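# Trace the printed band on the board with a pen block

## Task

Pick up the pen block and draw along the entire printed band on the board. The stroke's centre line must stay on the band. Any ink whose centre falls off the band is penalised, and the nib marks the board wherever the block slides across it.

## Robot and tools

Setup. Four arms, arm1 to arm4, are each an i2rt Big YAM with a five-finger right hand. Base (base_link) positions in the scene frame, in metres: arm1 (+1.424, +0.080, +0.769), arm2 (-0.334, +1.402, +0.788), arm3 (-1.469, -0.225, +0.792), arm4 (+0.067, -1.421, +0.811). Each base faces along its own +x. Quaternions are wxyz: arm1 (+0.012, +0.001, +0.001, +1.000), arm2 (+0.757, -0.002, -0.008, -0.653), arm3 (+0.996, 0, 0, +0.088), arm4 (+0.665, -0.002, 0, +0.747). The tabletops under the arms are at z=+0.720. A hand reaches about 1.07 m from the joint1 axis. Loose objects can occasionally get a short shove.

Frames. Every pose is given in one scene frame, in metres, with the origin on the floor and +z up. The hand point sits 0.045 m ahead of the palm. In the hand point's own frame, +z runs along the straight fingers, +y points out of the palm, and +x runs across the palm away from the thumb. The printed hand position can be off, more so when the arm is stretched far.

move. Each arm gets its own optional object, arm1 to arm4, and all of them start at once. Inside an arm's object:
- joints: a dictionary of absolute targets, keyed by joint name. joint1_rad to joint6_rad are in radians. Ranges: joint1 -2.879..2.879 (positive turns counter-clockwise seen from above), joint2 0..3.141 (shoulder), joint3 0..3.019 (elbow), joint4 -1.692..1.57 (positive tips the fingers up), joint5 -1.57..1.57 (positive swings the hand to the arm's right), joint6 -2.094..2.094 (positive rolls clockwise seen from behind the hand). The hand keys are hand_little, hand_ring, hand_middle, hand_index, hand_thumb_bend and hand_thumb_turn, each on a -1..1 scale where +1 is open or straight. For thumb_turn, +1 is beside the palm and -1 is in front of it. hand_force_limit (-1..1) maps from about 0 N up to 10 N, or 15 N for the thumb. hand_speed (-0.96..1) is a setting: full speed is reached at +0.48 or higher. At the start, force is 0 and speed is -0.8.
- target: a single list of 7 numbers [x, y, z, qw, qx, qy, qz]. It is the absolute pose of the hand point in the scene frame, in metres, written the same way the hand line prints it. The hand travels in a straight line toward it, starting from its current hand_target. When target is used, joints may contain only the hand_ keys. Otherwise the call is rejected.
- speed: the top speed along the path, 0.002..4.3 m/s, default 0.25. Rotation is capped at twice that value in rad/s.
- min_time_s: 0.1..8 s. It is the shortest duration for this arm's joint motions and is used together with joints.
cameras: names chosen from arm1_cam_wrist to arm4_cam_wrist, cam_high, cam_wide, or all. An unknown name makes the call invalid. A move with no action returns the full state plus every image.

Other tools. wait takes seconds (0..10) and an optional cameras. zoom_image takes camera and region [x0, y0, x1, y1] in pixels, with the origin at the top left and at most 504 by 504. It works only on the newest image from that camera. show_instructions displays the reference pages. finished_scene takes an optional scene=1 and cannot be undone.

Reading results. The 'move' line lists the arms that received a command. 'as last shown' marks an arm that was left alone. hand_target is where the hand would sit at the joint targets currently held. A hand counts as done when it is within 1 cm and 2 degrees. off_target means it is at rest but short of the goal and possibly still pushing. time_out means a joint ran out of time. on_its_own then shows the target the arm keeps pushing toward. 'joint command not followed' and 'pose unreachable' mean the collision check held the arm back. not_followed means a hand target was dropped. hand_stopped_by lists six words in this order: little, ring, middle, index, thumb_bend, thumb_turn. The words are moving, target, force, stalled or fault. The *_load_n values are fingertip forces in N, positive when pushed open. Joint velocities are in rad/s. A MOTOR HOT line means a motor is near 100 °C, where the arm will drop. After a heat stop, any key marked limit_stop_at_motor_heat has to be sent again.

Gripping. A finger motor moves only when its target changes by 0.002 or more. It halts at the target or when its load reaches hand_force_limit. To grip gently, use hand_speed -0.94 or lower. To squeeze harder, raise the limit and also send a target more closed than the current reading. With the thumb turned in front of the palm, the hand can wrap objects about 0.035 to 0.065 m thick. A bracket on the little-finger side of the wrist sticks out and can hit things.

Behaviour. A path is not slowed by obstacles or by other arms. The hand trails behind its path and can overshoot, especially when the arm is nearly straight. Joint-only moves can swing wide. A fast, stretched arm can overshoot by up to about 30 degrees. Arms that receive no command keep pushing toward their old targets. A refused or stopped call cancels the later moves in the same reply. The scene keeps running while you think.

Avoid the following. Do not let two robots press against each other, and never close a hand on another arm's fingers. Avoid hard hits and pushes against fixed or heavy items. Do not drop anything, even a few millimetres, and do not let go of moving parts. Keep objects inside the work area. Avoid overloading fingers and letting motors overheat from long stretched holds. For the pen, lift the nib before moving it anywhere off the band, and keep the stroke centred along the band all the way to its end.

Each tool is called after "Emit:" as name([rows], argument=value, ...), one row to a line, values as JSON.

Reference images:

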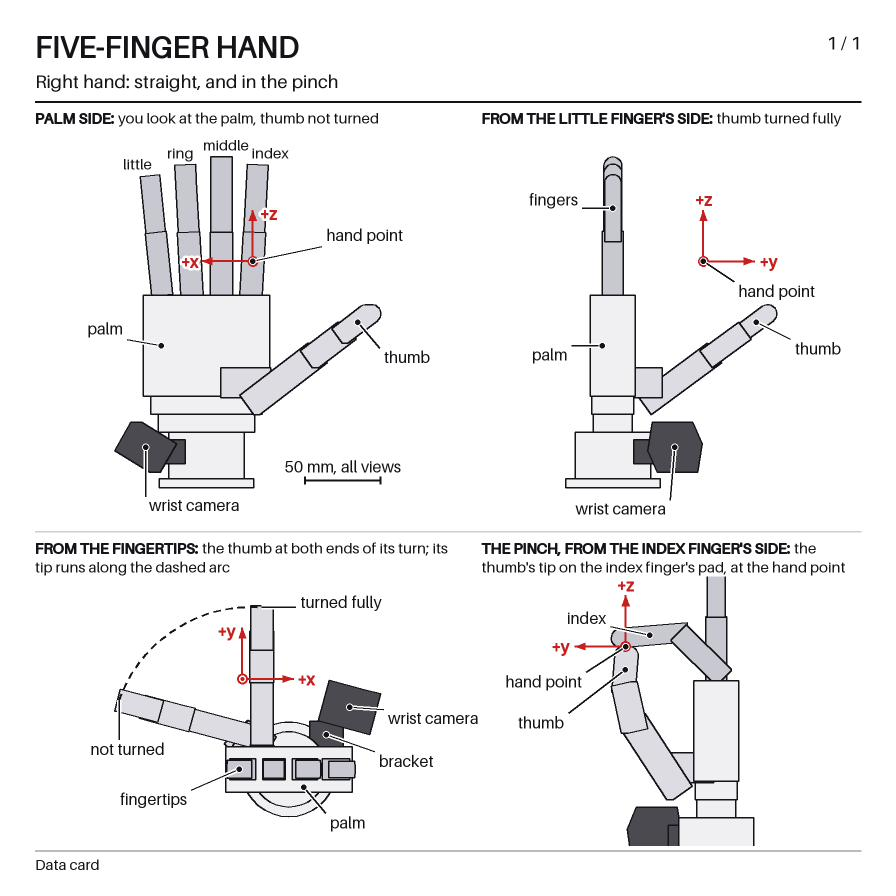

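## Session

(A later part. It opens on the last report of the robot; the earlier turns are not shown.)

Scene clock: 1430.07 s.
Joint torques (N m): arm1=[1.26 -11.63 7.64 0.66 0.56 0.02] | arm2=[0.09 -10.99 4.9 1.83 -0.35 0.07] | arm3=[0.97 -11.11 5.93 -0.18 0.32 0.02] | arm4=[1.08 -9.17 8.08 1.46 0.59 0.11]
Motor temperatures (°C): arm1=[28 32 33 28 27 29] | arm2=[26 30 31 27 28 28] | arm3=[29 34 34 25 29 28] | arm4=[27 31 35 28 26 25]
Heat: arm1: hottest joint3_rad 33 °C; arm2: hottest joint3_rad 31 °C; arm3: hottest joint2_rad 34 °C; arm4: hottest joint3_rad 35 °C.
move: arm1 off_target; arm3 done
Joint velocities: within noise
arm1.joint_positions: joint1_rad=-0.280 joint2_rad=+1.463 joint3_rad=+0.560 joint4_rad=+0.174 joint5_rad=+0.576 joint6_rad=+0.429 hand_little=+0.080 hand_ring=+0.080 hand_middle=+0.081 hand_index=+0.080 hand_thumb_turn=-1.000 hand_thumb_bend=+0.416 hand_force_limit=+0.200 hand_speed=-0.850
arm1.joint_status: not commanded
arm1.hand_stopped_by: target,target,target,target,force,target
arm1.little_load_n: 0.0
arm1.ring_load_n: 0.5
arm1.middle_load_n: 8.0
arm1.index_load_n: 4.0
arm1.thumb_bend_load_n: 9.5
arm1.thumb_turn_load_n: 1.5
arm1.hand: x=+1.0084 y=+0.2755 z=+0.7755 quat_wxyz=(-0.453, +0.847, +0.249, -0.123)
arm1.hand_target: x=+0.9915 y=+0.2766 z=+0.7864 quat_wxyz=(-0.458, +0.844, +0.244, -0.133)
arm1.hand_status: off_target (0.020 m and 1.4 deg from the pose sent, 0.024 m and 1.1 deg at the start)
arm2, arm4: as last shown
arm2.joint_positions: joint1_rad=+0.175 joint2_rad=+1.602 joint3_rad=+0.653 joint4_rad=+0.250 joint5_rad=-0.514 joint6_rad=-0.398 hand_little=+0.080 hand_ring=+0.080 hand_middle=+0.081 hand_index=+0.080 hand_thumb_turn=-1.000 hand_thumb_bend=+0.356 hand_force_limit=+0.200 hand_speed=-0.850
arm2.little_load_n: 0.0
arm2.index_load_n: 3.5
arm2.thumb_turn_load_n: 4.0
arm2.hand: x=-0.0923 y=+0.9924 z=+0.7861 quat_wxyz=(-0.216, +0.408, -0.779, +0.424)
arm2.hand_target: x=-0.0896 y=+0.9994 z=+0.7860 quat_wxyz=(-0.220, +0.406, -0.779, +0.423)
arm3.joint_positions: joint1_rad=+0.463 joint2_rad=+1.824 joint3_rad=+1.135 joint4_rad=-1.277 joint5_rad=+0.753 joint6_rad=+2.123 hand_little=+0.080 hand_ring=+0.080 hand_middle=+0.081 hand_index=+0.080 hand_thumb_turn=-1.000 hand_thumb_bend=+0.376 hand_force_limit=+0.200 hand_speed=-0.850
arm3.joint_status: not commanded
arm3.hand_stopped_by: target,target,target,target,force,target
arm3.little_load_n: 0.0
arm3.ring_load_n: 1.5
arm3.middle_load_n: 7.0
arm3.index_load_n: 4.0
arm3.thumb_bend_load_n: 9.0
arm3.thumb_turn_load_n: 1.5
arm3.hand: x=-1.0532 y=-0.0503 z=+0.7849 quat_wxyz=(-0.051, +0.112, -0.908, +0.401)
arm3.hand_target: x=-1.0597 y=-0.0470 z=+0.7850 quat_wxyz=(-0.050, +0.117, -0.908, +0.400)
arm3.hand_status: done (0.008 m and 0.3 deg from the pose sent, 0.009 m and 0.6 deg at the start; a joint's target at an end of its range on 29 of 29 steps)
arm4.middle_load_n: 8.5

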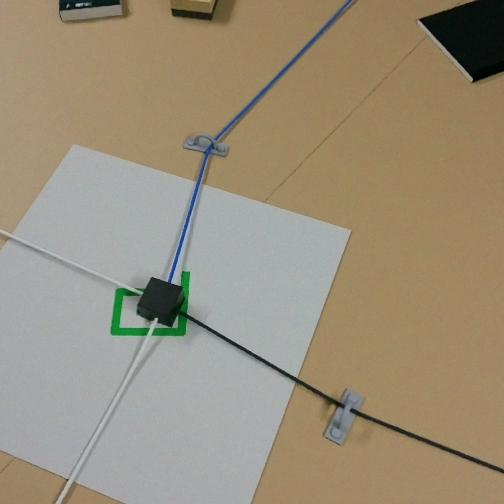

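Emit:
move(arm1={"target": [0.9867, 0.2754, 0.787, 0.4584, -0.8441, -0.2445, 0.1328], "speed": 0.04}, arm2={"target": [-0.0898, 1.0065, 0.786, 0.2203, -0.4057, 0.7795, -0.4233], "speed": 0.04}, arm3={"target": [-1.0627, -0.0466, 0.785, 0.0496, -0.1114, 0.9067, -0.4037], "speed": 0.04}, cameras=["cam_high"])

Emit:
zoom_image(camera="cam_high", region=[110, 260, 200, 350])

Scene clock: 1450.03 s.
Joint torques (N m): arm1=[1.2 -11.52 7.68 0.65 0.57 0.02] | arm2=[0.21 -10.81 4.79 1.85 -0.35 0.11] | arm3=[0.73 -11.46 5.91 -0.09 0.33 0.05] | arm4=[1.03 -9.29 8.03 1.43 0.61 0.05]
Motor temperatures (°C): arm1=[28 32 33 28 26 29] | arm2=[26 30 31 27 28 28] | arm3=[29 34 33 25 29 28] | arm4=[27 31 36 28 26 25]
Heat: arm1: hottest joint3_rad 33 °C; arm2: hottest joint3_rad 31 °C; arm3: hottest joint2_rad 34 °C; arm4: hottest joint3_rad 36 °C.
move: arm1 off_target; arm2 done; arm3 done
Joint velocities: within noise
arm1.joint_positions: joint1_rad=-0.272 joint2_rad=+1.466 joint3_rad=+0.571 joint4_rad=+0.165 joint5_rad=+0.581 joint6_rad=+0.435 hand_little=+0.080 hand_ring=+0.080 hand_middle=+0.081 hand_index=+0.080 hand_thumb_turn=-1.000 hand_thumb_bend=+0.416 hand_force_limit=+0.200 hand_speed=-0.850
arm1.joint_status: not commanded
arm1.hand_stopped_by: target,target,target,target,force,target
arm1.little_load_n: 0.0
arm1.ring_load_n: 1.0
arm1.middle_load_n: 8.0
arm1.index_load_n: 4.0
arm1.thumb_bend_load_n: 9.5
arm1.thumb_turn_load_n: 1.5
arm1.hand: x=+1.0038 y=+0.2741 z=+0.7776 quat_wxyz=(-0.454, +0.847, +0.249, -0.125)
arm1.hand_target: x=+0.9874 y=+0.2750 z=+0.7872 quat_wxyz=(-0.458, +0.844, +0.245, -0.133)
arm1.hand_status: off_target (0.020 m and 1.2 deg from the pose sent, 0.025 m and 1.4 deg at the start)
arm2.joint_positions: joint1_rad=+0.179 joint2_rad=+1.587 joint3_rad=+0.635 joint4_rad=+0.256 joint5_rad=-0.509 joint6_rad=-0.397 hand_little=+0.080 hand_ring=+0.080 hand_middle=+0.081 hand_index=+0.080 hand_thumb_turn=-1.000 hand_thumb_bend=+0.356 hand_force_limit=+0.200 hand_speed=-0.850
arm2.joint_status: not commanded
arm2.hand_stopped_by: target,target,target,target,force,target
arm2.little_load_n: 0.5
arm2.ring_load_n: 4.0
arm2.middle_load_n: 5.0
arm2.index_load_n: 3.0
arm2.thumb_bend_load_n: 9.0
arm2.thumb_turn_load_n: 3.5
arm2.hand: x=-0.0931 y=+0.9985 z=+0.7867 quat_wxyz=(-0.214, +0.409, -0.778, +0.425)
arm2.hand_target: x=-0.0899 y=+1.0063 z=+0.7860 quat_wxyz=(-0.220, +0.406, -0.780, +0.423)
arm2.hand_status: done (0.009 m and 0.8 deg from the pose sent, 0.014 m and 0.6 deg at the start)
arm3.joint_positions: joint1_rad=+0.468 joint2_rad=+1.824 joint3_rad=+1.126 joint4_rad=-1.277 joint5_rad=+0.750 joint6_rad=+2.123 hand_little=+0.080 hand_ring=+0.080 hand_middle=+0.081 hand_index=+0.080 hand_thumb_turn=-1.000 hand_thumb_bend=+0.376 hand_force_limit=+0.200 hand_speed=-0.850
arm3.joint_status: not commanded
arm3.hand_stopped_by: target,target,target,target,force,target
arm3.little_load_n: 0.0
arm3.ring_load_n: 1.0
arm3.middle_load_n: 7.0
arm3.index_load_n: 4.0
arm3.thumb_bend_load_n: 8.5
arm3.thumb_turn_load_n: 1.5
arm3.hand: x=-1.0577 y=-0.0506 z=+0.7824 quat_wxyz=(-0.047, +0.115, -0.907, +0.402)
arm3.hand_target: x=-1.0625 y=-0.0470 z=+0.7849 quat_wxyz=(-0.050, +0.118, -0.908, +0.399)
arm3.hand_status: done (0.007 m and 0.5 deg from the pose sent, 0.010 m and 0.3 deg at the start; a joint's target at an end of its range on 29 of 29 steps)
arm4: as last shown
arm4.joint_positions: joint1_rad=-0.408 joint2_rad=+1.584 joint3_rad=+0.549 joint4_rad=+0.193 joint5_rad=+0.731 joint6_rad=+0.621 hand_little=+0.080 hand_ring=+0.080 hand_middle=+0.081 hand_index=+0.080 hand_thumb_turn=-1.000 hand_thumb_bend=+0.427 hand_force_limit=+0.200 hand_speed=-0.850
arm4.index_load_n: 4.0
arm4.thumb_bend_load_n: 10.0
arm4.hand: x=+0.2750 y=-1.0257 z=+0.7771 quat_wxyz=(-0.383, +0.727, -0.498, +0.276)
arm4.hand_target: x=+0.2761 y=-1.0101 z=+0.7835 quat_wxyz=(-0.392, +0.722, -0.501, +0.272)

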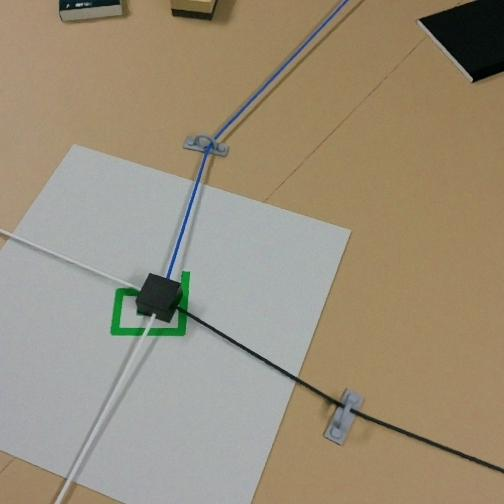

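Scaled by 5.600 from the camera's image (finer frame: 720x720).

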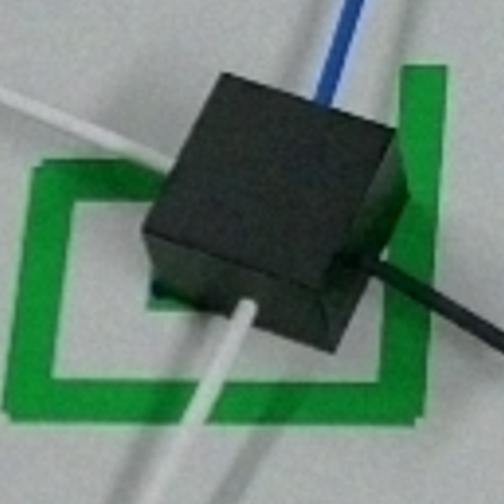

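Emit:
move(arm1={"target": [0.9832, 0.2742, 0.787, 0.4584, -0.8441, -0.2445, 0.1328], "speed": 0.04}, arm2={"target": [-0.0900, 1.0139, 0.786, 0.2203, -0.4057, 0.7795, -0.4233], "speed": 0.04}, arm3={"target": [-1.0642, -0.0465, 0.785, 0.0496, -0.1114, 0.9067, -0.4037], "speed": 0.04}, arm4={"target": [0.2742, -0.9999, 0.785, 0.3921, -0.7220, 0.5009, -0.2720], "speed": 0.04}, cameras=["cam_high"])

Emit:
zoom_image(camera="cam_high", region=[110, 260, 200, 350])

Scene clock: 1467.33 s.
Joint torques (N m): arm1=[1.2 -11.63 7.68 0.62 0.58 0.02] | arm2=[0.21 -10.52 4.81 1.87 -0.34 0.12] | arm3=[0.79 -11.75 6 -0.08 0.37 0] | arm4=[0.56 -9.88 8.21 1.46 0.62 0.1]
Motor temperatures (°C): arm1=[28 32 33 28 26 29] | arm2=[26 30 32 27 28 28] | arm3=[29 34 33 25 29 28] | arm4=[27 31 37 28 26 25]
Heat: arm1: hottest joint3_rad 33 °C; arm2: hottest joint3_rad 32 °C; arm3: hottest joint2_rad 34 °C; arm4: hottest joint3_rad 37 °C.
move: arm1 off_target; arm2 done; arm3 done; arm4 off_target
Joint velocities: within noise
arm1.joint_positions: joint1_rad=-0.266 joint2_rad=+1.473 joint3_rad=+0.580 joint4_rad=+0.162 joint5_rad=+0.585 joint6_rad=+0.441 hand_little=+0.080 hand_ring=+0.080 hand_middle=+0.081 hand_index=+0.080 hand_thumb_turn=-1.000 hand_thumb_bend=+0.416 hand_force_limit=+0.200 hand_speed=-0.850
arm1.joint_status: not commanded
arm1.hand_stopped_by: target,target,target,target,force,target
arm1.little_load_n: 0.0
arm1.ring_load_n: 0.5
arm1.middle_load_n: 8.0
arm1.index_load_n: 3.5
arm1.thumb_bend_load_n: 9.5
arm1.thumb_turn_load_n: 1.5
arm1.hand: x=+0.9998 y=+0.2730 z=+0.7781 quat_wxyz=(-0.454, +0.847, +0.248, -0.125)
arm1.hand_target: x=+0.9838 y=+0.2739 z=+0.7872 quat_wxyz=(-0.458, +0.844, +0.244, -0.133)
arm1.hand_status: off_target (0.019 m and 1.2 deg from the pose sent, 0.022 m and 1.2 deg at the start)
arm2.joint_positions: joint1_rad=+0.185 joint2_rad=+1.573 joint3_rad=+0.615 joint4_rad=+0.263 joint5_rad=-0.505 joint6_rad=-0.394 hand_little=+0.080 hand_ring=+0.080 hand_middle=+0.081 hand_index=+0.080 hand_thumb_turn=-1.000 hand_thumb_bend=+0.356 hand_force_limit=+0.200 hand_speed=-0.850
arm2.joint_status: not commanded
arm2.hand_stopped_by: target,target,target,target,force,target
arm2.little_load_n: 0.5
arm2.ring_load_n: 4.0
arm2.middle_load_n: 5.0
arm2.index_load_n: 3.0
arm2.thumb_bend_load_n: 9.0
arm2.thumb_turn_load_n: 3.5
arm2.hand: x=-0.0933 y=+1.0066 z=+0.7859 quat_wxyz=(-0.214, +0.410, -0.778, +0.424)
arm2.hand_target: x=-0.0901 y=+1.0138 z=+0.7860 quat_wxyz=(-0.220, +0.406, -0.780, +0.423)
arm2.hand_status: done (0.008 m and 0.8 deg from the pose sent, 0.016 m and 0.8 deg at the start)
arm3.joint_positions: joint1_rad=+0.470 joint2_rad=+1.824 joint3_rad=+1.121 joint4_rad=-1.277 joint5_rad=+0.748 joint6_rad=+2.123 hand_little=+0.080 hand_ring=+0.080 hand_middle=+0.081 hand_index=+0.080 hand_thumb_turn=-1.000 hand_thumb_bend=+0.376 hand_force_limit=+0.200 hand_speed=-0.850
arm3.joint_status: not commanded
arm3.hand_stopped_by: target,target,target,target,force,target
arm3.little_load_n: 0.0
arm3.ring_load_n: 1.0
arm3.middle_load_n: 6.5
arm3.index_load_n: 3.5
arm3.thumb_bend_load_n: 8.5
arm3.thumb_turn_load_n: 1.5
arm3.hand: x=-1.0604 y=-0.0507 z=+0.7811 quat_wxyz=(-0.045, +0.117, -0.907, +0.402)
arm3.hand_target: x=-1.0640 y=-0.0468 z=+0.7849 quat_wxyz=(-0.050, +0.119, -0.908, +0.399)
arm3.hand_status: done (0.007 m and 0.8 deg from the pose sent, 0.008 m and 0.5 deg at the start; a joint's target at an end of its range on 29 of 29 steps)
arm4.joint_positions: joint1_rad=-0.396 joint2_rad=+1.595 joint3_rad=+0.574 joint4_rad=+0.168 joint5_rad=+0.739 joint6_rad=+0.631 hand_little=+0.080 hand_ring=+0.080 hand_middle=+0.081 hand_index=+0.080 hand_thumb_turn=-1.000 hand_thumb_bend=+0.427 hand_force_limit=+0.200 hand_speed=-0.850
arm4.joint_status: not commanded
arm4.hand_stopped_by: target,target,target,target,force,target
arm4.little_load_n: 0.0
arm4.ring_load_n: 0.0
arm4.middle_load_n: 9.0
arm4.index_load_n: 4.0
arm4.thumb_bend_load_n: 9.5
arm4.thumb_turn_load_n: 0.0
arm4.hand: x=+0.2733 y=-1.0171 z=+0.7784 quat_wxyz=(-0.382, +0.728, -0.497, +0.277)
arm4.hand_target: x=+0.2739 y=-1.0004 z=+0.7854 quat_wxyz=(-0.392, +0.722, -0.501, +0.272)
arm4.hand_status: off_target (0.018 m and 1.6 deg from the pose sent, 0.027 m and 1.4 deg at the start)

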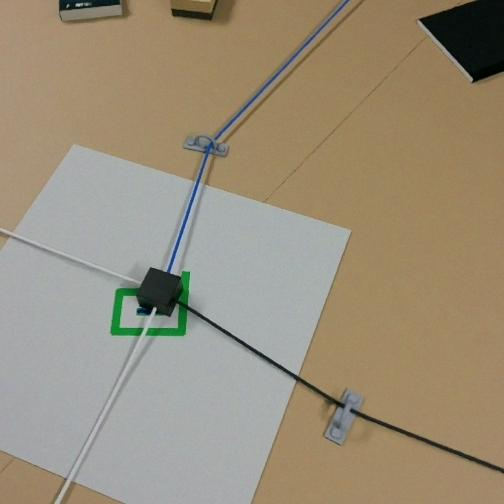

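Scaled by 5.600 from the camera's image (finer frame: 720x720).

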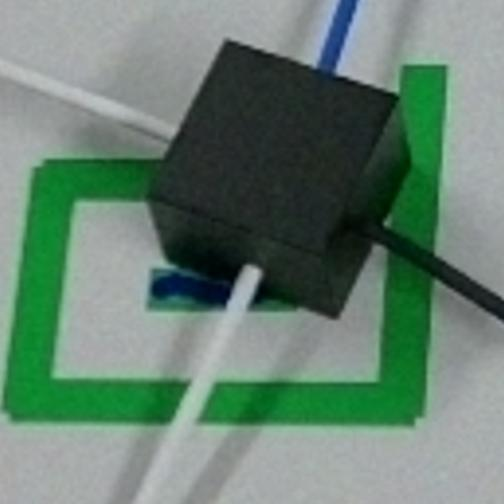

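Emit:
zoom_image(camera="cam_high", region=[130, 260, 190, 320])

Scaled by 8.400 from the camera's image (finer frame: 720x720).

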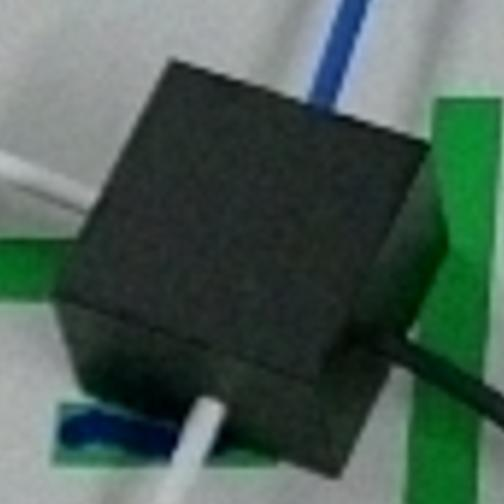

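Emit:
move(arm1={"target": [0.9789, 0.2728, 0.787, 0.4584, -0.8441, -0.2445, 0.1328], "speed": 0.04}, arm2={"target": [-0.0902, 1.0210, 0.786, 0.2203, -0.4057, 0.7795, -0.4233], "speed": 0.04}, arm3={"target": [-1.0664, -0.0464, 0.787, 0.0496, -0.1114, 0.9067, -0.4037], "speed": 0.04}, arm4={"target": [0.2722, -0.9915, 0.786, 0.3921, -0.7220, 0.5009, -0.2720], "speed": 0.04}, cameras=["cam_high"])

Emit:
zoom_image(camera="cam_high", region=[130, 250, 190, 310])

Scene clock: 1495.87 s.
Joint torques (N m): arm1=[1.14 -11.81 7.75 0.65 0.57 0.03] | arm2=[0.21 -10.29 4.75 1.87 -0.34 0.12] | arm3=[0.26 -11.87 5.87 -0.24 0.39 0.03] | arm4=[1.55 -9.05 8.39 1.52 0.63 0.11]
Motor temperatures (°C): arm1=[28 32 35 28 26 29] | arm2=[26 30 31 27 28 28] | arm3=[29 34 33 25 29 28] | arm4=[27 31 36 28 26 25]
Heat: arm1: hottest joint3_rad 35 °C; arm2: hottest joint3_rad 31 °C; arm3: hottest joint2_rad 34 °C; arm4: hottest joint3_rad 36 °C.
move: arm1 off_target; arm2 done; arm3 done; arm4 off_target
Joint velocities: within noise
arm1.joint_positions: joint1_rad=-0.260 joint2_rad=+1.482 joint3_rad=+0.590 joint4_rad=+0.156 joint5_rad=+0.591 joint6_rad=+0.444 hand_little=+0.080 hand_ring=+0.080 hand_middle=+0.081 hand_index=+0.080 hand_thumb_turn=-1.000 hand_thumb_bend=+0.416 hand_force_limit=+0.200 hand_speed=-0.850
arm1.joint_status: not commanded
arm1.hand_stopped_by: target,target,target,target,force,target
arm1.little_load_n: 0.0
arm1.ring_load_n: 0.5
arm1.middle_load_n: 7.5
arm1.index_load_n: 3.5
arm1.thumb_bend_load_n: 9.5
arm1.thumb_turn_load_n: 1.5
arm1.hand: x=+0.9964 y=+0.2719 z=+0.7776 quat_wxyz=(-0.454, +0.847, +0.249, -0.124)
arm1.hand_target: x=+0.9795 y=+0.2725 z=+0.7874 quat_wxyz=(-0.458, +0.844, +0.245, -0.133)
arm1.hand_status: off_target (0.020 m and 1.3 deg from the pose sent, 0.023 m and 1.1 deg at the start)
arm2.joint_positions: joint1_rad=+0.192 joint2_rad=+1.558 joint3_rad=+0.596 joint4_rad=+0.269 joint5_rad=-0.500 joint6_rad=-0.390 hand_little=+0.080 hand_ring=+0.080 hand_middle=+0.081 hand_index=+0.080 hand_thumb_turn=-1.000 hand_thumb_bend=+0.356 hand_force_limit=+0.200 hand_speed=-0.850
arm2.joint_status: not commanded
arm2.hand_stopped_by: target,target,target,target,force,target
arm2.little_load_n: 0.5
arm2.ring_load_n: 4.5
arm2.middle_load_n: 5.0
arm2.index_load_n: 3.5
arm2.thumb_bend_load_n: 9.0
arm2.thumb_turn_load_n: 3.5
arm2.hand: x=-0.0934 y=+1.0134 z=+0.7863 quat_wxyz=(-0.214, +0.410, -0.778, +0.425)
arm2.hand_target: x=-0.0903 y=+1.0209 z=+0.7860 quat_wxyz=(-0.220, +0.406, -0.780, +0.423)
arm2.hand_status: done (0.008 m and 0.9 deg from the pose sent, 0.015 m and 0.8 deg at the start)
arm3.joint_positions: joint1_rad=+0.473 joint2_rad=+1.816 joint3_rad=+1.117 joint4_rad=-1.277 joint5_rad=+0.746 joint6_rad=+2.123 hand_little=+0.080 hand_ring=+0.080 hand_middle=+0.081 hand_index=+0.080 hand_thumb_turn=-1.000 hand_thumb_bend=+0.376 hand_force_limit=+0.200 hand_speed=-0.850
arm3.joint_status: not commanded
arm3.hand_stopped_by: target,target,target,target,force,target
arm3.little_load_n: 0.0
arm3.ring_load_n: 1.0
arm3.middle_load_n: 6.5
arm3.index_load_n: 4.0
arm3.thumb_bend_load_n: 9.0
arm3.thumb_turn_load_n: 1.5
arm3.hand: x=-1.0620 y=-0.0501 z=+0.7829 quat_wxyz=(-0.046, +0.117, -0.908, +0.401)
arm3.hand_target: x=-1.0662 y=-0.0468 z=+0.7868 quat_wxyz=(-0.049, +0.120, -0.908, +0.398)
arm3.hand_status: done (0.007 m and 0.8 deg from the pose sent, 0.010 m and 0.8 deg at the start; a joint's target at an end of its range on 29 of 29 steps)
arm4.joint_positions: joint1_rad=-0.385 joint2_rad=+1.607 joint3_rad=+0.596 joint4_rad=+0.149 joint5_rad=+0.747 joint6_rad=+0.642 hand_little=+0.080 hand_ring=+0.080 hand_middle=+0.081 hand_index=+0.080 hand_thumb_turn=-1.000 hand_thumb_bend=+0.427 hand_force_limit=+0.200 hand_speed=-0.850
arm4.joint_status: not commanded
arm4.hand_stopped_by: target,target,target,target,force,target
arm4.little_load_n: 0.0
arm4.ring_load_n: 0.0
arm4.middle_load_n: 8.5
arm4.index_load_n: 4.0
arm4.thumb_bend_load_n: 9.5
arm4.thumb_turn_load_n: 0.0
arm4.hand: x=+0.2716 y=-1.0094 z=+0.7790 quat_wxyz=(-0.381, +0.728, -0.497, +0.278)
arm4.hand_target: x=+0.2719 y=-0.9921 z=+0.7863 quat_wxyz=(-0.392, +0.722, -0.501, +0.272)
arm4.hand_status: off_target (0.019 m and 1.7 deg from the pose sent, 0.027 m and 1.6 deg at the start)

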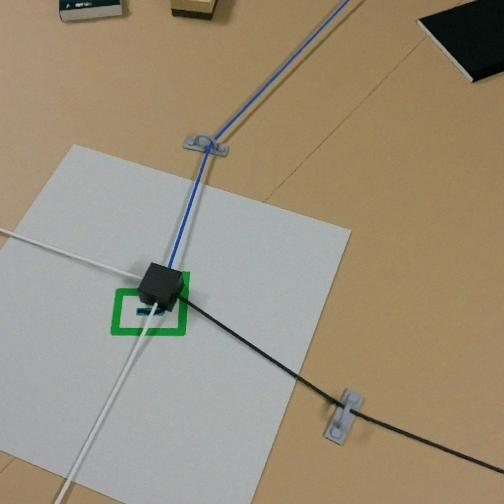

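Scaled by 8.400 from the camera's image (finer frame: 720x720).

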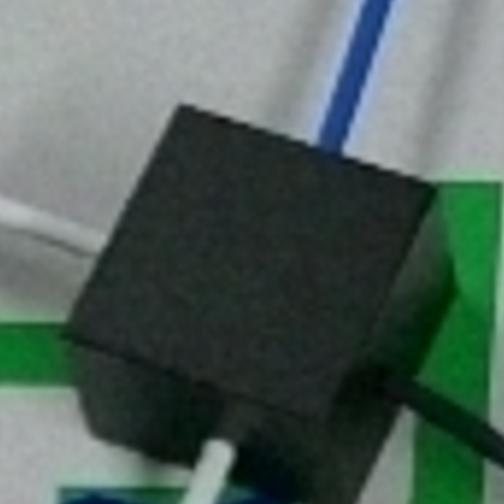

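Emit:
move(arm1={"target": [0.9746, 0.2714, 0.788, 0.4584, -0.8441, -0.2445, 0.1328], "speed": 0.04}, arm2={"target": [-0.0898, 1.0070, 0.786, 0.2203, -0.4057, 0.7795, -0.4233], "speed": 0.04}, arm4={"target": [0.2757, -1.0071, 0.783, 0.3921, -0.7220, 0.5009, -0.2720], "speed": 0.04}, cameras=["cam_high"])

Emit:
zoom_image(camera="cam_high", region=[130, 250, 190, 310])

Scene clock: 1546.33 s.
Joint torques (N m): arm1=[1.26 -11.93 7.92 0.66 0.54 0.06] | arm2=[-0.79 -8.76 7.92 1.43 -0.58 0.05] | arm3=[0.5 -11.99 6.11 -0.16 0.42 -0.01] | arm4=[-0.79 -11.05 5.01 2.28 0.43 -0.11]
Motor temperatures (°C): arm1=[28 31 35 28 26 29] | arm2=[26 29 32 27 27 28] | arm3=[29 34 33 25 29 28] | arm4=[27 31 36 28 26 25]
Heat: arm1: hottest joint3_rad 35 °C; arm2: hottest joint3_rad 32 °C; arm3: hottest joint2_rad 34 °C; arm4: hottest joint3_rad 36 °C.
move: arm1 off_target; arm2 done; arm4 done
Joint velocities: within noise
arm1.joint_positions: joint1_rad=-0.253 joint2_rad=+1.487 joint3_rad=+0.599 joint4_rad=+0.146 joint5_rad=+0.597 joint6_rad=+0.447 hand_little=+0.080 hand_ring=+0.080 hand_middle=+0.081 hand_index=+0.080 hand_thumb_turn=-1.000 hand_thumb_bend=+0.416 hand_force_limit=+0.200 hand_speed=-0.850
arm1.joint_status: not commanded
arm1.hand_stopped_by: target,target,target,target,force,target
arm1.little_load_n: 0.0
arm1.ring_load_n: 1.0
arm1.middle_load_n: 8.0
arm1.index_load_n: 3.5
arm1.thumb_bend_load_n: 9.5
arm1.thumb_turn_load_n: 1.0
arm1.hand: x=+0.9939 y=+0.2706 z=+0.7774 quat_wxyz=(-0.453, +0.847, +0.250, -0.122)
arm1.hand_target: x=+0.9753 y=+0.2709 z=+0.7885 quat_wxyz=(-0.458, +0.844, +0.245, -0.133)
arm1.hand_status: off_target (0.022 m and 1.6 deg from the pose sent, 0.024 m and 1.3 deg at the start)
arm2.joint_positions: joint1_rad=+0.192 joint2_rad=+1.567 joint3_rad=+0.596 joint4_rad=+0.269 joint5_rad=-0.504 joint6_rad=-0.390 hand_little=+0.080 hand_ring=+0.080 hand_middle=+0.081 hand_index=+0.080 hand_thumb_turn=-1.000 hand_thumb_bend=+0.356 hand_force_limit=+0.200 hand_speed=-0.850
arm2.joint_status: not commanded
arm2.hand_stopped_by: target,target,target,target,force,target
arm2.little_load_n: 0.5
arm2.ring_load_n: 4.5
arm2.middle_load_n: 5.5
arm2.index_load_n: 3.0
arm2.thumb_bend_load_n: 9.0
arm2.thumb_turn_load_n: 3.5
arm2.hand: x=-0.0933 y=+1.0149 z=+0.7828 quat_wxyz=(-0.216, +0.410, -0.780, +0.421)
arm2.hand_target: x=-0.0899 y=+1.0072 z=+0.7861 quat_wxyz=(-0.220, +0.406, -0.780, +0.423)
arm2.hand_status: done (0.009 m and 0.7 deg from the pose sent, 0.007 m and 0.9 deg at the start)
arm3: as last shown
arm3.joint_positions: joint1_rad=+0.474 joint2_rad=+1.816 joint3_rad=+1.117 joint4_rad=-1.277 joint5_rad=+0.745 joint6_rad=+2.123 hand_little=+0.080 hand_ring=+0.080 hand_middle=+0.081 hand_index=+0.080 hand_thumb_turn=-1.000 hand_thumb_bend=+0.376 hand_force_limit=+0.200 hand_speed=-0.850
arm3.ring_load_n: 1.5
arm3.hand: x=-1.0623 y=-0.0496 z=+0.7829 quat_wxyz=(-0.046, +0.118, -0.908, +0.400)
arm3.hand_target: x=-1.0662 y=-0.0468 z=+0.7868 quat_wxyz=(-0.050, +0.120, -0.908, +0.398)
arm4.joint_positions: joint1_rad=-0.386 joint2_rad=+1.607 joint3_rad=+0.596 joint4_rad=+0.165 joint5_rad=+0.738 joint6_rad=+0.642 hand_little=+0.080 hand_ring=+0.080 hand_middle=+0.081 hand_index=+0.080 hand_thumb_turn=-1.000 hand_thumb_bend=+0.427 hand_force_limit=+0.200 hand_speed=-0.850
arm4.joint_status: not commanded
arm4.hand_stopped_by: target,target,target,target,force,target
arm4.little_load_n: 0.0
arm4.ring_load_n: 0.0
arm4.middle_load_n: 9.0
arm4.index_load_n: 4.0
arm4.thumb_bend_load_n: 9.5
arm4.thumb_turn_load_n: 0.0
arm4.hand: x=+0.2714 y=-1.0051 z=+0.7809 quat_wxyz=(-0.388, +0.727, -0.498, +0.272)
arm4.hand_target: x=+0.2756 y=-1.0071 z=+0.7829 quat_wxyz=(-0.392, +0.722, -0.501, +0.272)
arm4.hand_status: done (0.005 m and 0.8 deg from the pose sent, 0.006 m and 1.7 deg at the start)

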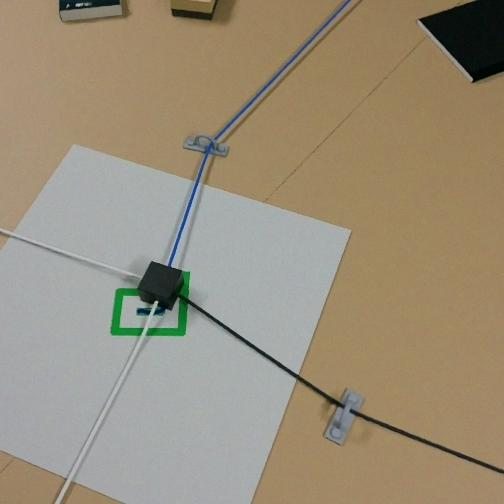

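Scaled by 8.400 from the camera's image (finer frame: 720x720).

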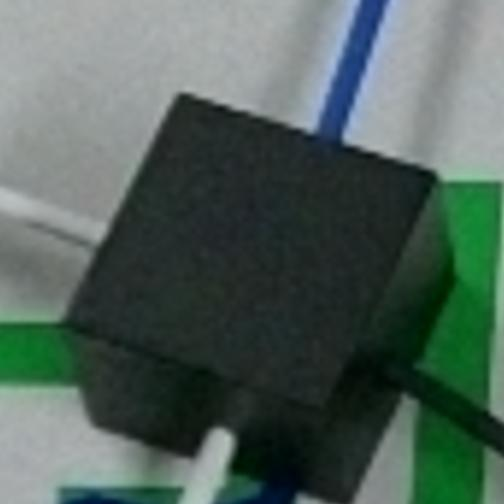

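Emit:
move(arm2={"target": [-0.0896, 0.9990, 0.788, 0.2203, -0.4057, 0.7795, -0.4233], "speed": 0.04}, arm4={"target": [0.2774, -1.0149, 0.783, 0.3921, -0.7220, 0.5009, -0.2720], "speed": 0.04}, cameras=["cam_high"])

Emit:
zoom_image(camera="cam_high", region=[130, 250, 190, 310])

Scene clock: 1557.73 s.
Joint torques (N m): arm1=[1.26 -11.93 7.91 0.66 0.54 0.06] | arm2=[-1.26 -8.76 9.22 1.11 -0.55 0.01] | arm3=[0.21 -11.4 6.08 -0.16 0.36 0.03] | arm4=[-0.91 -11.16 4.74 2.3 0.53 -0.25]
Motor temperatures (°C): arm1=[28 31 35 28 26 28] | arm2=[26 29 32 27 28 28] | arm3=[29 33 33 25 29 28] | arm4=[27 31 35 28 26 25]
Heat: arm1: hottest joint3_rad 35 °C; arm2: hottest joint3_rad 32 °C; arm3: hottest joint2_rad 33 °C; arm4: hottest joint3_rad 35 °C.
move: arm2 off_target; arm4 done
Joint velocities: within noise
arm1, arm3: as last shown
arm2.joint_positions: joint1_rad=+0.190 joint2_rad=+1.575 joint3_rad=+0.604 joint4_rad=+0.263 joint5_rad=-0.510 joint6_rad=-0.390 hand_little=+0.080 hand_ring=+0.080 hand_middle=+0.081 hand_index=+0.080 hand_thumb_turn=-1.000 hand_thumb_bend=+0.356 hand_force_limit=+0.200 hand_speed=-0.850
arm2.joint_status: not commanded
arm2.hand_stopped_by: target,target,target,target,force,target
arm2.little_load_n: 0.0
arm2.ring_load_n: 4.0
arm2.middle_load_n: 5.0
arm2.index_load_n: 3.5
arm2.thumb_bend_load_n: 9.0
arm2.thumb_turn_load_n: 4.0
arm2.hand: x=-0.0928 y=+1.0141 z=+0.7812 quat_wxyz=(-0.219, +0.410, -0.781, +0.417)
arm2.hand_target: x=-0.0898 y=+0.9995 z=+0.7883 quat_wxyz=(-0.220, +0.406, -0.779, +0.423)
arm2.hand_status: off_target (0.017 m and 0.9 deg from the pose sent, 0.017 m and 0.7 deg at the start)
arm3.thumb_bend_load_n: 8.5
arm4.joint_positions: joint1_rad=-0.395 joint2_rad=+1.596 joint3_rad=+0.577 joint4_rad=+0.182 joint5_rad=+0.729 joint6_rad=+0.642 hand_little=+0.080 hand_ring=+0.080 hand_middle=+0.081 hand_index=+0.080 hand_thumb_turn=-1.000 hand_thumb_bend=+0.427 hand_force_limit=+0.200 hand_speed=-0.850
arm4.joint_status: not commanded
arm4.hand_stopped_by: target,target,target,target,force,target
arm4.little_load_n: 0.0
arm4.ring_load_n: 0.0
arm4.middle_load_n: 9.0
arm4.index_load_n: 4.0
arm4.thumb_bend_load_n: 9.5
arm4.thumb_turn_load_n: 0.0
arm4.hand: x=+0.2723 y=-1.0110 z=+0.7806 quat_wxyz=(-0.390, +0.725, -0.501, +0.268)
arm4.hand_target: x=+0.2773 y=-1.0148 z=+0.7830 quat_wxyz=(-0.392, +0.722, -0.501, +0.272)
arm4.hand_status: done (0.007 m and 0.6 deg from the pose sent, 0.012 m and 0.8 deg at the start)

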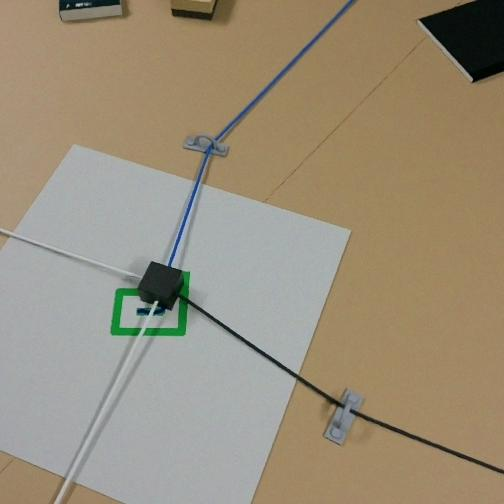

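Scaled by 8.400 from the camera's image (finer frame: 720x720).

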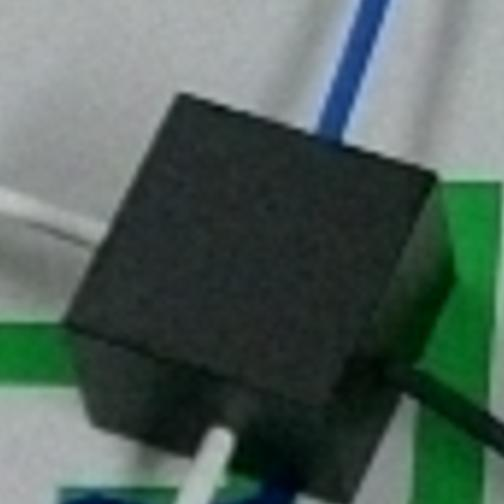

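Emit:
move(arm2={"target": [-0.0894, 0.9940, 0.789, 0.2203, -0.4057, 0.7795, -0.4233], "speed": 0.04}, arm4={"target": [0.2778, -1.0168, 0.783, 0.3921, -0.7220, 0.5009, -0.2720], "speed": 0.04}, cameras=["cam_high"])

Emit:
zoom_image(camera="cam_high", region=[130, 250, 190, 310])

Scene clock: 1566.50 s.
Joint torques (N m): arm1=[1.32 -11.93 7.91 0.69 0.54 0.06] | arm2=[-1.26 -9 9.54 1.17 -0.52 -0.02] | arm3=[0.67 -11.16 6.12 -0.32 0.41 0.05] | arm4=[-0.62 -11.11 4.64 2.37 0.54 -0.26]
Motor temperatures (°C): arm1=[28 32 34 28 26 28] | arm2=[26 29 32 27 28 28] | arm3=[29 33 33 25 29 28] | arm4=[27 31 35 28 26 25]
Heat: arm1: hottest joint3_rad 34 °C; arm2: hottest joint3_rad 32 °C; arm3: hottest joint2_rad 33 °C; arm4: hottest joint3_rad 35 °C.
move: arm2 off_target; arm4 done
Joint velocities: within noise
arm1, arm3: as last shown
arm2.joint_positions: joint1_rad=+0.187 joint2_rad=+1.583 joint3_rad=+0.614 joint4_rad=+0.252 joint5_rad=-0.513 joint6_rad=-0.390 hand_little=+0.080 hand_ring=+0.080 hand_middle=+0.081 hand_index=+0.080 hand_thumb_turn=-1.000 hand_thumb_bend=+0.356 hand_force_limit=+0.200 hand_speed=-0.850
arm2.joint_status: not commanded
arm2.hand_stopped_by: target,target,target,target,force,target
arm2.little_load_n: 0.0
arm2.ring_load_n: 3.5
arm2.middle_load_n: 5.0
arm2.index_load_n: 3.5
arm2.thumb_bend_load_n: 9.0
arm2.thumb_turn_load_n: 4.5
arm2.hand: x=-0.0928 y=+1.0118 z=+0.7805 quat_wxyz=(-0.221, +0.409, -0.783, +0.414)
arm2.hand_target: x=-0.0898 y=+0.9947 z=+0.7892 quat_wxyz=(-0.220, +0.406, -0.780, +0.423)
arm2.hand_status: off_target (0.020 m and 1.2 deg from the pose sent, 0.022 m and 0.9 deg at the start)
arm3.little_load_n: -0.5
arm3.middle_load_n: 7.0
arm3.index_load_n: 3.5
arm3.thumb_bend_load_n: 9.0
arm3.thumb_turn_load_n: 1.0
arm4.joint_positions: joint1_rad=-0.396 joint2_rad=+1.593 joint3_rad=+0.573 joint4_rad=+0.187 joint5_rad=+0.726 joint6_rad=+0.642 hand_little=+0.080 hand_ring=+0.080 hand_middle=+0.081 hand_index=+0.080 hand_thumb_turn=-1.000 hand_thumb_bend=+0.427 hand_force_limit=+0.200 hand_speed=-0.850
arm4.joint_status: not commanded
arm4.hand_stopped_by: target,target,target,target,force,target
arm4.little_load_n: 0.5
arm4.ring_load_n: 0.0
arm4.middle_load_n: 8.5
arm4.index_load_n: 4.0
arm4.thumb_bend_load_n: 9.5
arm4.thumb_turn_load_n: 0.5
arm4.hand: x=+0.2722 y=-1.0116 z=+0.7811 quat_wxyz=(-0.391, +0.724, -0.502, +0.267)
arm4.hand_target: x=+0.2778 y=-1.0167 z=+0.7830 quat_wxyz=(-0.392, +0.722, -0.501, +0.272)
arm4.hand_status: done (0.008 m and 0.7 deg from the pose sent, 0.008 m and 0.6 deg at the start)

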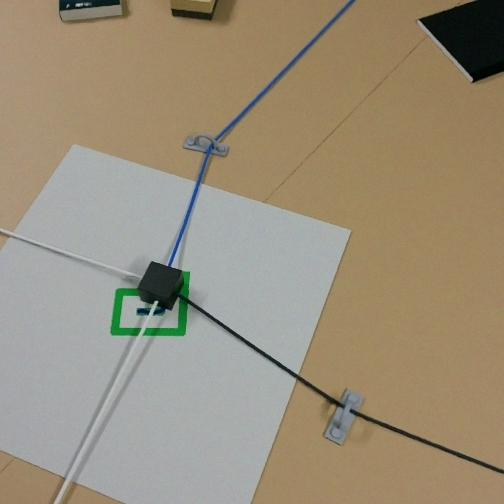

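Scaled by 8.400 from the camera's image (finer frame: 720x720).

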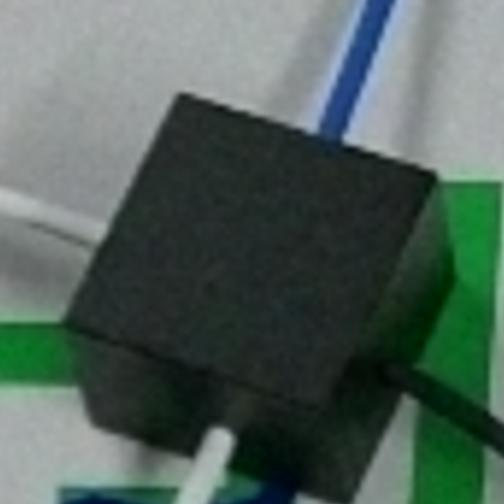

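Emit:
move(arm2={"target": [-0.0893, 0.9920, 0.789, 0.2203, -0.4057, 0.7795, -0.4233], "speed": 0.04}, arm4={"target": [0.2787, -1.0208, 0.784, 0.3921, -0.7220, 0.5009, -0.2720], "speed": 0.04}, cameras=["cam_high"])

Emit:
zoom_image(camera="cam_high", region=[130, 250, 190, 310])

Scene clock: 1578.17 s.
Joint torques (N m): arm1=[1.32 -11.87 7.9 0.7 0.53 0.06] | arm2=[-1.26 -9.05 9.48 1.16 -0.53 -0.02] | arm3=[0.73 -11.63 5.98 -0.08 0.44 0.07] | arm4=[-0.44 -10.75 4.83 2.25 0.59 -0.32]
Motor temperatures (°C): arm1=[28 32 34 28 26 28] | arm2=[26 29 32 27 28 28] | arm3=[29 33 33 25 29 28] | arm4=[27 31 35 28 26 25]
Heat: arm1: hottest joint3_rad 34 °C; arm2: hottest joint3_rad 32 °C; arm3: hottest joint2_rad 33 °C; arm4: hottest joint3_rad 35 °C.
move: arm2 off_target; arm4 done
Joint velocities: within noise
arm1, arm3: as last shown
arm1.ring_load_n: 0.5
arm1.middle_load_n: 7.5
arm1.thumb_turn_load_n: 1.5
arm2.joint_positions: joint1_rad=+0.185 joint2_rad=+1.586 joint3_rad=+0.620 joint4_rad=+0.250 joint5_rad=-0.514 joint6_rad=-0.390 hand_little=+0.080 hand_ring=+0.080 hand_middle=+0.081 hand_index=+0.080 hand_thumb_turn=-1.000 hand_thumb_bend=+0.356 hand_force_limit=+0.200 hand_speed=-0.850
arm2.joint_status: not commanded
arm2.hand_stopped_by: target,target,target,target,force,target
arm2.little_load_n: 0.0
arm2.ring_load_n: 4.0
arm2.middle_load_n: 5.0
arm2.index_load_n: 3.5
arm2.thumb_bend_load_n: 8.5
arm2.thumb_turn_load_n: 4.5
arm2.hand: x=-0.0924 y=+1.0092 z=+0.7812 quat_wxyz=(-0.221, +0.409, -0.782, +0.415)
arm2.hand_target: x=-0.0896 y=+0.9924 z=+0.7895 quat_wxyz=(-0.220, +0.406, -0.779, +0.424)
arm2.hand_status: off_target (0.019 m and 1.1 deg from the pose sent, 0.022 m and 1.1 deg at the start)
arm3.little_load_n: 0.0
arm3.hand: x=-1.0624 y=-0.0495 z=+0.7828 quat_wxyz=(-0.046, +0.117, -0.908, +0.400)
arm3.hand_target: x=-1.0662 y=-0.0469 z=+0.7868 quat_wxyz=(-0.049, +0.120, -0.908, +0.398)
arm4.joint_positions: joint1_rad=-0.402 joint2_rad=+1.583 joint3_rad=+0.563 joint4_rad=+0.191 joint5_rad=+0.721 joint6_rad=+0.641 hand_little=+0.080 hand_ring=+0.080 hand_middle=+0.081 hand_index=+0.080 hand_thumb_turn=-1.000 hand_thumb_bend=+0.427 hand_force_limit=+0.200 hand_speed=-0.850
arm4.joint_status: not commanded
arm4.hand_stopped_by: target,target,target,target,force,target
arm4.little_load_n: 0.0
arm4.ring_load_n: 0.0
arm4.middle_load_n: 8.5
arm4.index_load_n: 4.0
arm4.thumb_bend_load_n: 9.5
arm4.thumb_turn_load_n: 0.0
arm4.hand: x=+0.2730 y=-1.0151 z=+0.7822 quat_wxyz=(-0.392, +0.723, -0.503, +0.266)
arm4.hand_target: x=+0.2786 y=-1.0209 z=+0.7838 quat_wxyz=(-0.392, +0.722, -0.501, +0.272)
arm4.hand_status: done (0.008 m and 0.8 deg from the pose sent, 0.012 m and 0.7 deg at the start)

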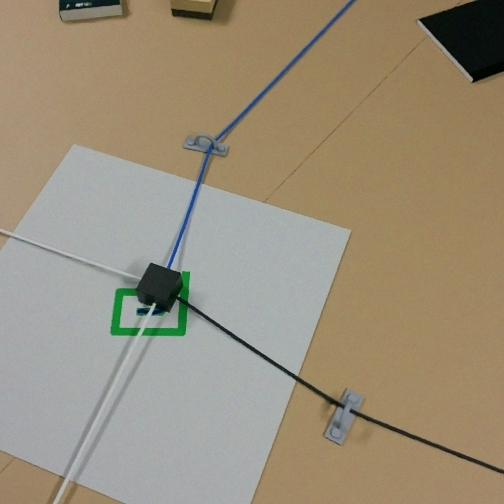

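Scaled by 8.400 from the camera's image (finer frame: 720x720).

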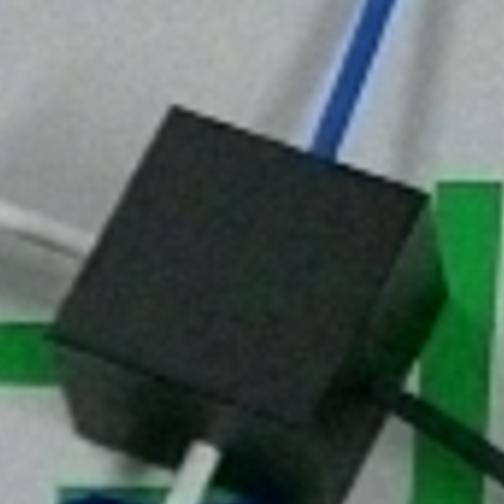

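Emit:
move(arm1={"target": [0.9698, 0.2699, 0.788, 0.4584, -0.8441, -0.2445, 0.1328], "speed": 0.04}, arm2={"target": [-0.0892, 0.9910, 0.789, 0.2203, -0.4057, 0.7795, -0.4233], "speed": 0.04}, arm3={"target": [-1.0730, -0.0462, 0.787, 0.0496, -0.1114, 0.9067, -0.4037], "speed": 0.04}, arm4={"target": [0.2792, -1.0228, 0.784, 0.3921, -0.7220, 0.5009, -0.2720], "speed": 0.04}, cameras=["cam_high"])

Emit:
zoom_image(camera="cam_high", region=[130, 250, 190, 310])

Scene clock: 1595.07 s.
Joint torques (N m): arm1=[1.38 -12.04 7.91 0.68 0.54 0.06] | arm2=[-1.2 -9.05 9.44 1.13 -0.53 -0.03] | arm3=[0.26 -11.58 5.97 -0.03 0.35 0.03] | arm4=[-0.5 -10.75 4.78 2.26 0.53 -0.27]
Motor temperatures (°C): arm1=[28 32 34 28 26 28] | arm2=[25 29 33 27 28 28] | arm3=[29 33 33 25 29 28] | arm4=[27 31 34 28 26 25]
Heat: arm1: hottest joint3_rad 34 °C; arm2: hottest joint3_rad 33 °C; arm3: hottest joint2_rad 33 °C; arm4: hottest joint3_rad 34 °C.
move: arm1 off_target; arm2 off_target; arm3 done; arm4 done
Joint velocities: within noise
arm1.joint_positions: joint1_rad=-0.246 joint2_rad=+1.497 joint3_rad=+0.611 joint4_rad=+0.140 joint5_rad=+0.603 joint6_rad=+0.453 hand_little=+0.080 hand_ring=+0.080 hand_middle=+0.081 hand_index=+0.080 hand_thumb_turn=-1.000 hand_thumb_bend=+0.416 hand_force_limit=+0.200 hand_speed=-0.850
arm1.joint_status: not commanded
arm1.hand_stopped_by: target,target,target,target,force,target
arm1.little_load_n: 0.0
arm1.ring_load_n: 1.0
arm1.middle_load_n: 7.5
arm1.index_load_n: 3.5
arm1.thumb_bend_load_n: 9.5
arm1.thumb_turn_load_n: 1.5
arm1.hand: x=+0.9891 y=+0.2695 z=+0.7775 quat_wxyz=(-0.453, +0.847, +0.250, -0.122)
arm1.hand_target: x=+0.9704 y=+0.2694 z=+0.7884 quat_wxyz=(-0.458, +0.844, +0.245, -0.133)
arm1.hand_status: off_target (0.022 m and 1.6 deg from the pose sent, 0.026 m and 1.6 deg at the start)
arm2.joint_positions: joint1_rad=+0.184 joint2_rad=+1.588 joint3_rad=+0.624 joint4_rad=+0.250 joint5_rad=-0.515 joint6_rad=-0.390 hand_little=+0.080 hand_ring=+0.080 hand_middle=+0.081 hand_index=+0.080 hand_thumb_turn=-1.000 hand_thumb_bend=+0.356 hand_force_limit=+0.200 hand_speed=-0.850
arm2.joint_status: not commanded
arm2.hand_stopped_by: target,target,target,target,force,target
arm2.little_load_n: 0.0
arm2.ring_load_n: 3.5
arm2.middle_load_n: 4.5
arm2.index_load_n: 3.5
arm2.thumb_bend_load_n: 9.0
arm2.thumb_turn_load_n: 4.5
arm2.hand: x=-0.0924 y=+1.0076 z=+0.7815 quat_wxyz=(-0.221, +0.408, -0.782, +0.416)
arm2.hand_target: x=-0.0896 y=+0.9915 z=+0.7893 quat_wxyz=(-0.220, +0.406, -0.779, +0.424)
arm2.hand_status: off_target (0.018 m and 1.0 deg from the pose sent, 0.020 m and 1.1 deg at the start)
arm3.joint_positions: joint1_rad=+0.481 joint2_rad=+1.803 joint3_rad=+1.100 joint4_rad=-1.277 joint5_rad=+0.741 joint6_rad=+2.123 hand_little=+0.080 hand_ring=+0.080 hand_middle=+0.081 hand_index=+0.080 hand_thumb_turn=-1.000 hand_thumb_bend=+0.376 hand_force_limit=+0.200 hand_speed=-0.850
arm3.joint_status: not commanded
arm3.hand_stopped_by: target,target,target,target,force,target
arm3.little_load_n: 0.0
arm3.ring_load_n: 1.0
arm3.middle_load_n: 6.5
arm3.index_load_n: 4.0
arm3.thumb_bend_load_n: 8.5
arm3.thumb_turn_load_n: 1.5
arm3.hand: x=-1.0688 y=-0.0503 z=+0.7840 quat_wxyz=(-0.046, +0.121, -0.908, +0.400)
arm3.hand_target: x=-1.0727 y=-0.0466 z=+0.7870 quat_wxyz=(-0.050, +0.123, -0.909, +0.396)
arm3.hand_status: done (0.007 m and 1.3 deg from the pose sent, 0.012 m and 0.9 deg at the start; a joint's target at an end of its range on 29 of 29 steps)
arm4.joint_positions: joint1_rad=-0.405 joint2_rad=+1.580 joint3_rad=+0.557 joint4_rad=+0.193 joint5_rad=+0.720 joint6_rad=+0.637 hand_little=+0.080 hand_ring=+0.080 hand_middle=+0.081 hand_index=+0.080 hand_thumb_turn=-1.000 hand_thumb_bend=+0.427 hand_force_limit=+0.200 hand_speed=-0.850
arm4.joint_status: not commanded
arm4.hand_stopped_by: target,target,target,target,force,target
arm4.little_load_n: 0.0
arm4.ring_load_n: 0.0
arm4.middle_load_n: 8.5
arm4.index_load_n: 4.0
arm4.thumb_bend_load_n: 9.5
arm4.thumb_turn_load_n: 0.0
arm4.hand: x=+0.2737 y=-1.0179 z=+0.7818 quat_wxyz=(-0.391, +0.723, -0.503, +0.267)
arm4.hand_target: x=+0.2791 y=-1.0227 z=+0.7839 quat_wxyz=(-0.392, +0.722, -0.501, +0.272)
arm4.hand_status: done (0.008 m and 0.7 deg from the pose sent, 0.010 m and 0.8 deg at the start)

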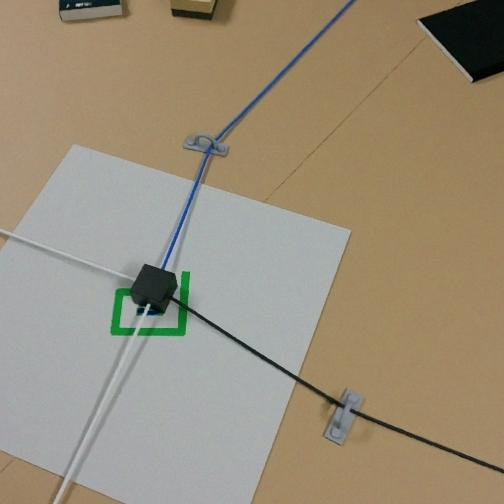

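Scaled by 8.400 from the camera's image (finer frame: 720x720).

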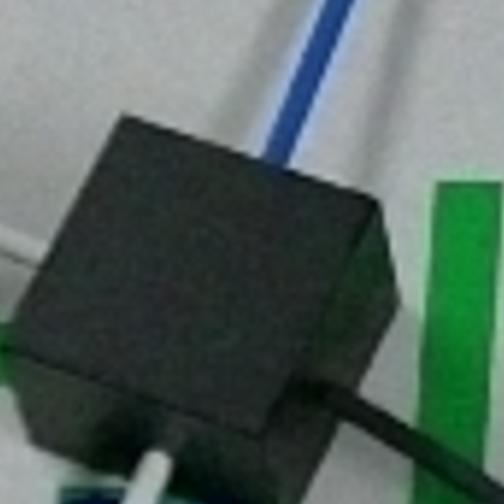

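Emit:
move(arm1={"target": [0.9643, 0.2682, 0.788, 0.4584, -0.8441, -0.2445, 0.1328], "speed": 0.04}, arm2={"target": [-0.0891, 0.9890, 0.789, 0.2203, -0.4057, 0.7795, -0.4233], "speed": 0.04}, arm3={"target": [-1.0806, -0.0459, 0.787, 0.0496, -0.1114, 0.9067, -0.4037], "speed": 0.04}, arm4={"target": [0.2794, -1.0236, 0.784, 0.3921, -0.7220, 0.5009, -0.2720], "speed": 0.04}, cameras=["cam_high"])

Emit:
zoom_image(camera="cam_high", region=[120, 250, 180, 310])

Scene clock: 1613.13 s.
Joint torques (N m): arm1=[1.32 -12.22 7.87 0.65 0.56 0.05] | arm2=[-1.2 -9.17 9.5 1.16 -0.53 -0.04] | arm3=[0.97 -11.11 5.72 0.1 0.31 0.02] | arm4=[-0.5 -11.16 4.6 2.48 0.53 -0.28]
Motor temperatures (°C): arm1=[28 32 34 28 26 28] | arm2=[25 29 34 27 28 28] | arm3=[29 33 33 25 29 28] | arm4=[27 31 34 28 26 25]
Heat: arm1: hottest joint3_rad 34 °C; arm2: hottest joint3_rad 34 °C; arm3: hottest joint2_rad 33 °C; arm4: hottest joint3_rad 34 °C.
move: arm1 off_target; arm2 off_target; arm3 done; arm4 done
Joint velocities: within noise
arm1.joint_positions: joint1_rad=-0.238 joint2_rad=+1.508 joint3_rad=+0.626 joint4_rad=+0.134 joint5_rad=+0.608 joint6_rad=+0.461 hand_little=+0.080 hand_ring=+0.080 hand_middle=+0.081 hand_index=+0.080 hand_thumb_turn=-1.000 hand_thumb_bend=+0.416 hand_force_limit=+0.200 hand_speed=-0.850
arm1.joint_status: not commanded
arm1.hand_stopped_by: target,target,target,target,force,target
arm1.little_load_n: 0.0
arm1.ring_load_n: 1.0
arm1.middle_load_n: 8.0
arm1.index_load_n: 3.5
arm1.thumb_bend_load_n: 9.5
arm1.thumb_turn_load_n: 1.0
arm1.hand: x=+0.9829 y=+0.2679 z=+0.7780 quat_wxyz=(-0.454, +0.847, +0.250, -0.122)
arm1.hand_target: x=+0.9649 y=+0.2678 z=+0.7885 quat_wxyz=(-0.458, +0.844, +0.244, -0.133)
arm1.hand_status: off_target (0.021 m and 1.5 deg from the pose sent, 0.027 m and 1.6 deg at the start)
arm2.joint_positions: joint1_rad=+0.183 joint2_rad=+1.592 joint3_rad=+0.629 joint4_rad=+0.248 joint5_rad=-0.516 joint6_rad=-0.390 hand_little=+0.080 hand_ring=+0.080 hand_middle=+0.081 hand_index=+0.080 hand_thumb_turn=-1.000 hand_thumb_bend=+0.356 hand_force_limit=+0.200 hand_speed=-0.850
arm2.joint_status: not commanded
arm2.hand_stopped_by: target,target,target,target,force,target
arm2.little_load_n: 0.0
arm2.ring_load_n: 3.5
arm2.middle_load_n: 5.0
arm2.index_load_n: 3.5
arm2.thumb_bend_load_n: 8.5
arm2.thumb_turn_load_n: 4.0
arm2.hand: x=-0.0922 y=+1.0060 z=+0.7814 quat_wxyz=(-0.221, +0.408, -0.783, +0.415)
arm2.hand_target: x=-0.0894 y=+0.9894 z=+0.7894 quat_wxyz=(-0.220, +0.406, -0.779, +0.424)
arm2.hand_status: off_target (0.019 m and 1.0 deg from the pose sent, 0.020 m and 1.0 deg at the start)
arm3.joint_positions: joint1_rad=+0.489 joint2_rad=+1.788 joint3_rad=+1.082 joint4_rad=-1.272 joint5_rad=+0.736 joint6_rad=+2.123 hand_little=+0.080 hand_ring=+0.080 hand_middle=+0.081 hand_index=+0.080 hand_thumb_turn=-1.000 hand_thumb_bend=+0.376 hand_force_limit=+0.200 hand_speed=-0.850
arm3.joint_status: not commanded
arm3.hand_stopped_by: target,target,target,target,force,target
arm3.little_load_n: 0.0
arm3.ring_load_n: 1.0
arm3.middle_load_n: 6.5
arm3.index_load_n: 3.5
arm3.thumb_bend_load_n: 9.0
arm3.thumb_turn_load_n: 2.0
arm3.hand: x=-1.0759 y=-0.0501 z=+0.7844 quat_wxyz=(-0.046, +0.124, -0.908, +0.397)
arm3.hand_target: x=-1.0803 y=-0.0464 z=+0.7869 quat_wxyz=(-0.049, +0.127, -0.909, +0.394)
arm3.hand_status: done (0.007 m and 1.7 deg from the pose sent, 0.013 m and 1.3 deg at the start; a joint's target at an end of its range on 29 of 29 steps)
arm4.joint_positions: joint1_rad=-0.408 joint2_rad=+1.579 joint3_rad=+0.557 joint4_rad=+0.193 joint5_rad=+0.720 joint6_rad=+0.633 hand_little=+0.080 hand_ring=+0.080 hand_middle=+0.081 hand_index=+0.080 hand_thumb_turn=-1.000 hand_thumb_bend=+0.427 hand_force_limit=+0.200 hand_speed=-0.850
arm4.joint_status: not commanded
arm4.hand_stopped_by: target,target,target,target,force,target
arm4.little_load_n: 0.0
arm4.ring_load_n: 0.0
arm4.middle_load_n: 9.0
arm4.index_load_n: 4.0
arm4.thumb_bend_load_n: 9.5
arm4.thumb_turn_load_n: 0.0
arm4.hand: x=+0.2748 y=-1.0185 z=+0.7820 quat_wxyz=(-0.390, +0.724, -0.502, +0.268)
arm4.hand_target: x=+0.2794 y=-1.0236 z=+0.7839 quat_wxyz=(-0.392, +0.722, -0.501, +0.272)
arm4.hand_status: done (0.007 m and 0.6 deg from the pose sent, 0.008 m and 0.7 deg at the start)

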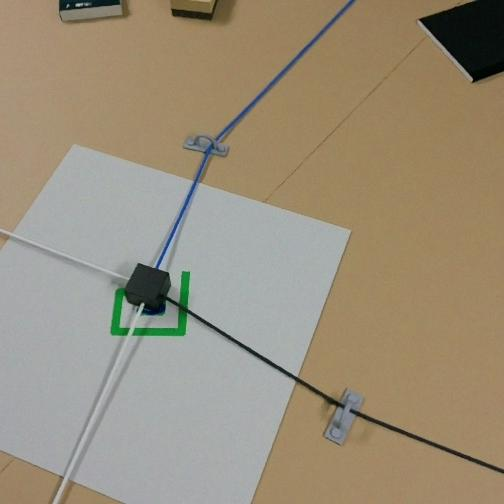

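Scaled by 8.400 from the camera's image (finer frame: 720x720).

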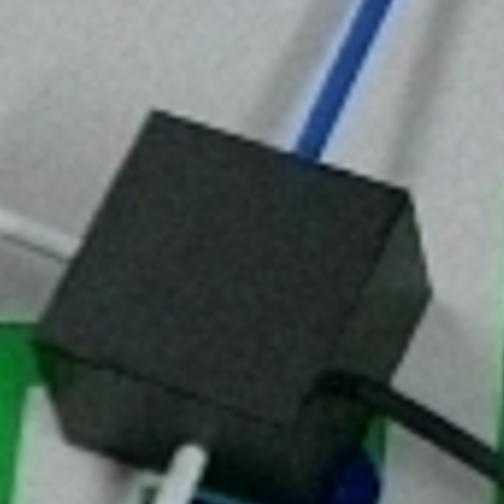

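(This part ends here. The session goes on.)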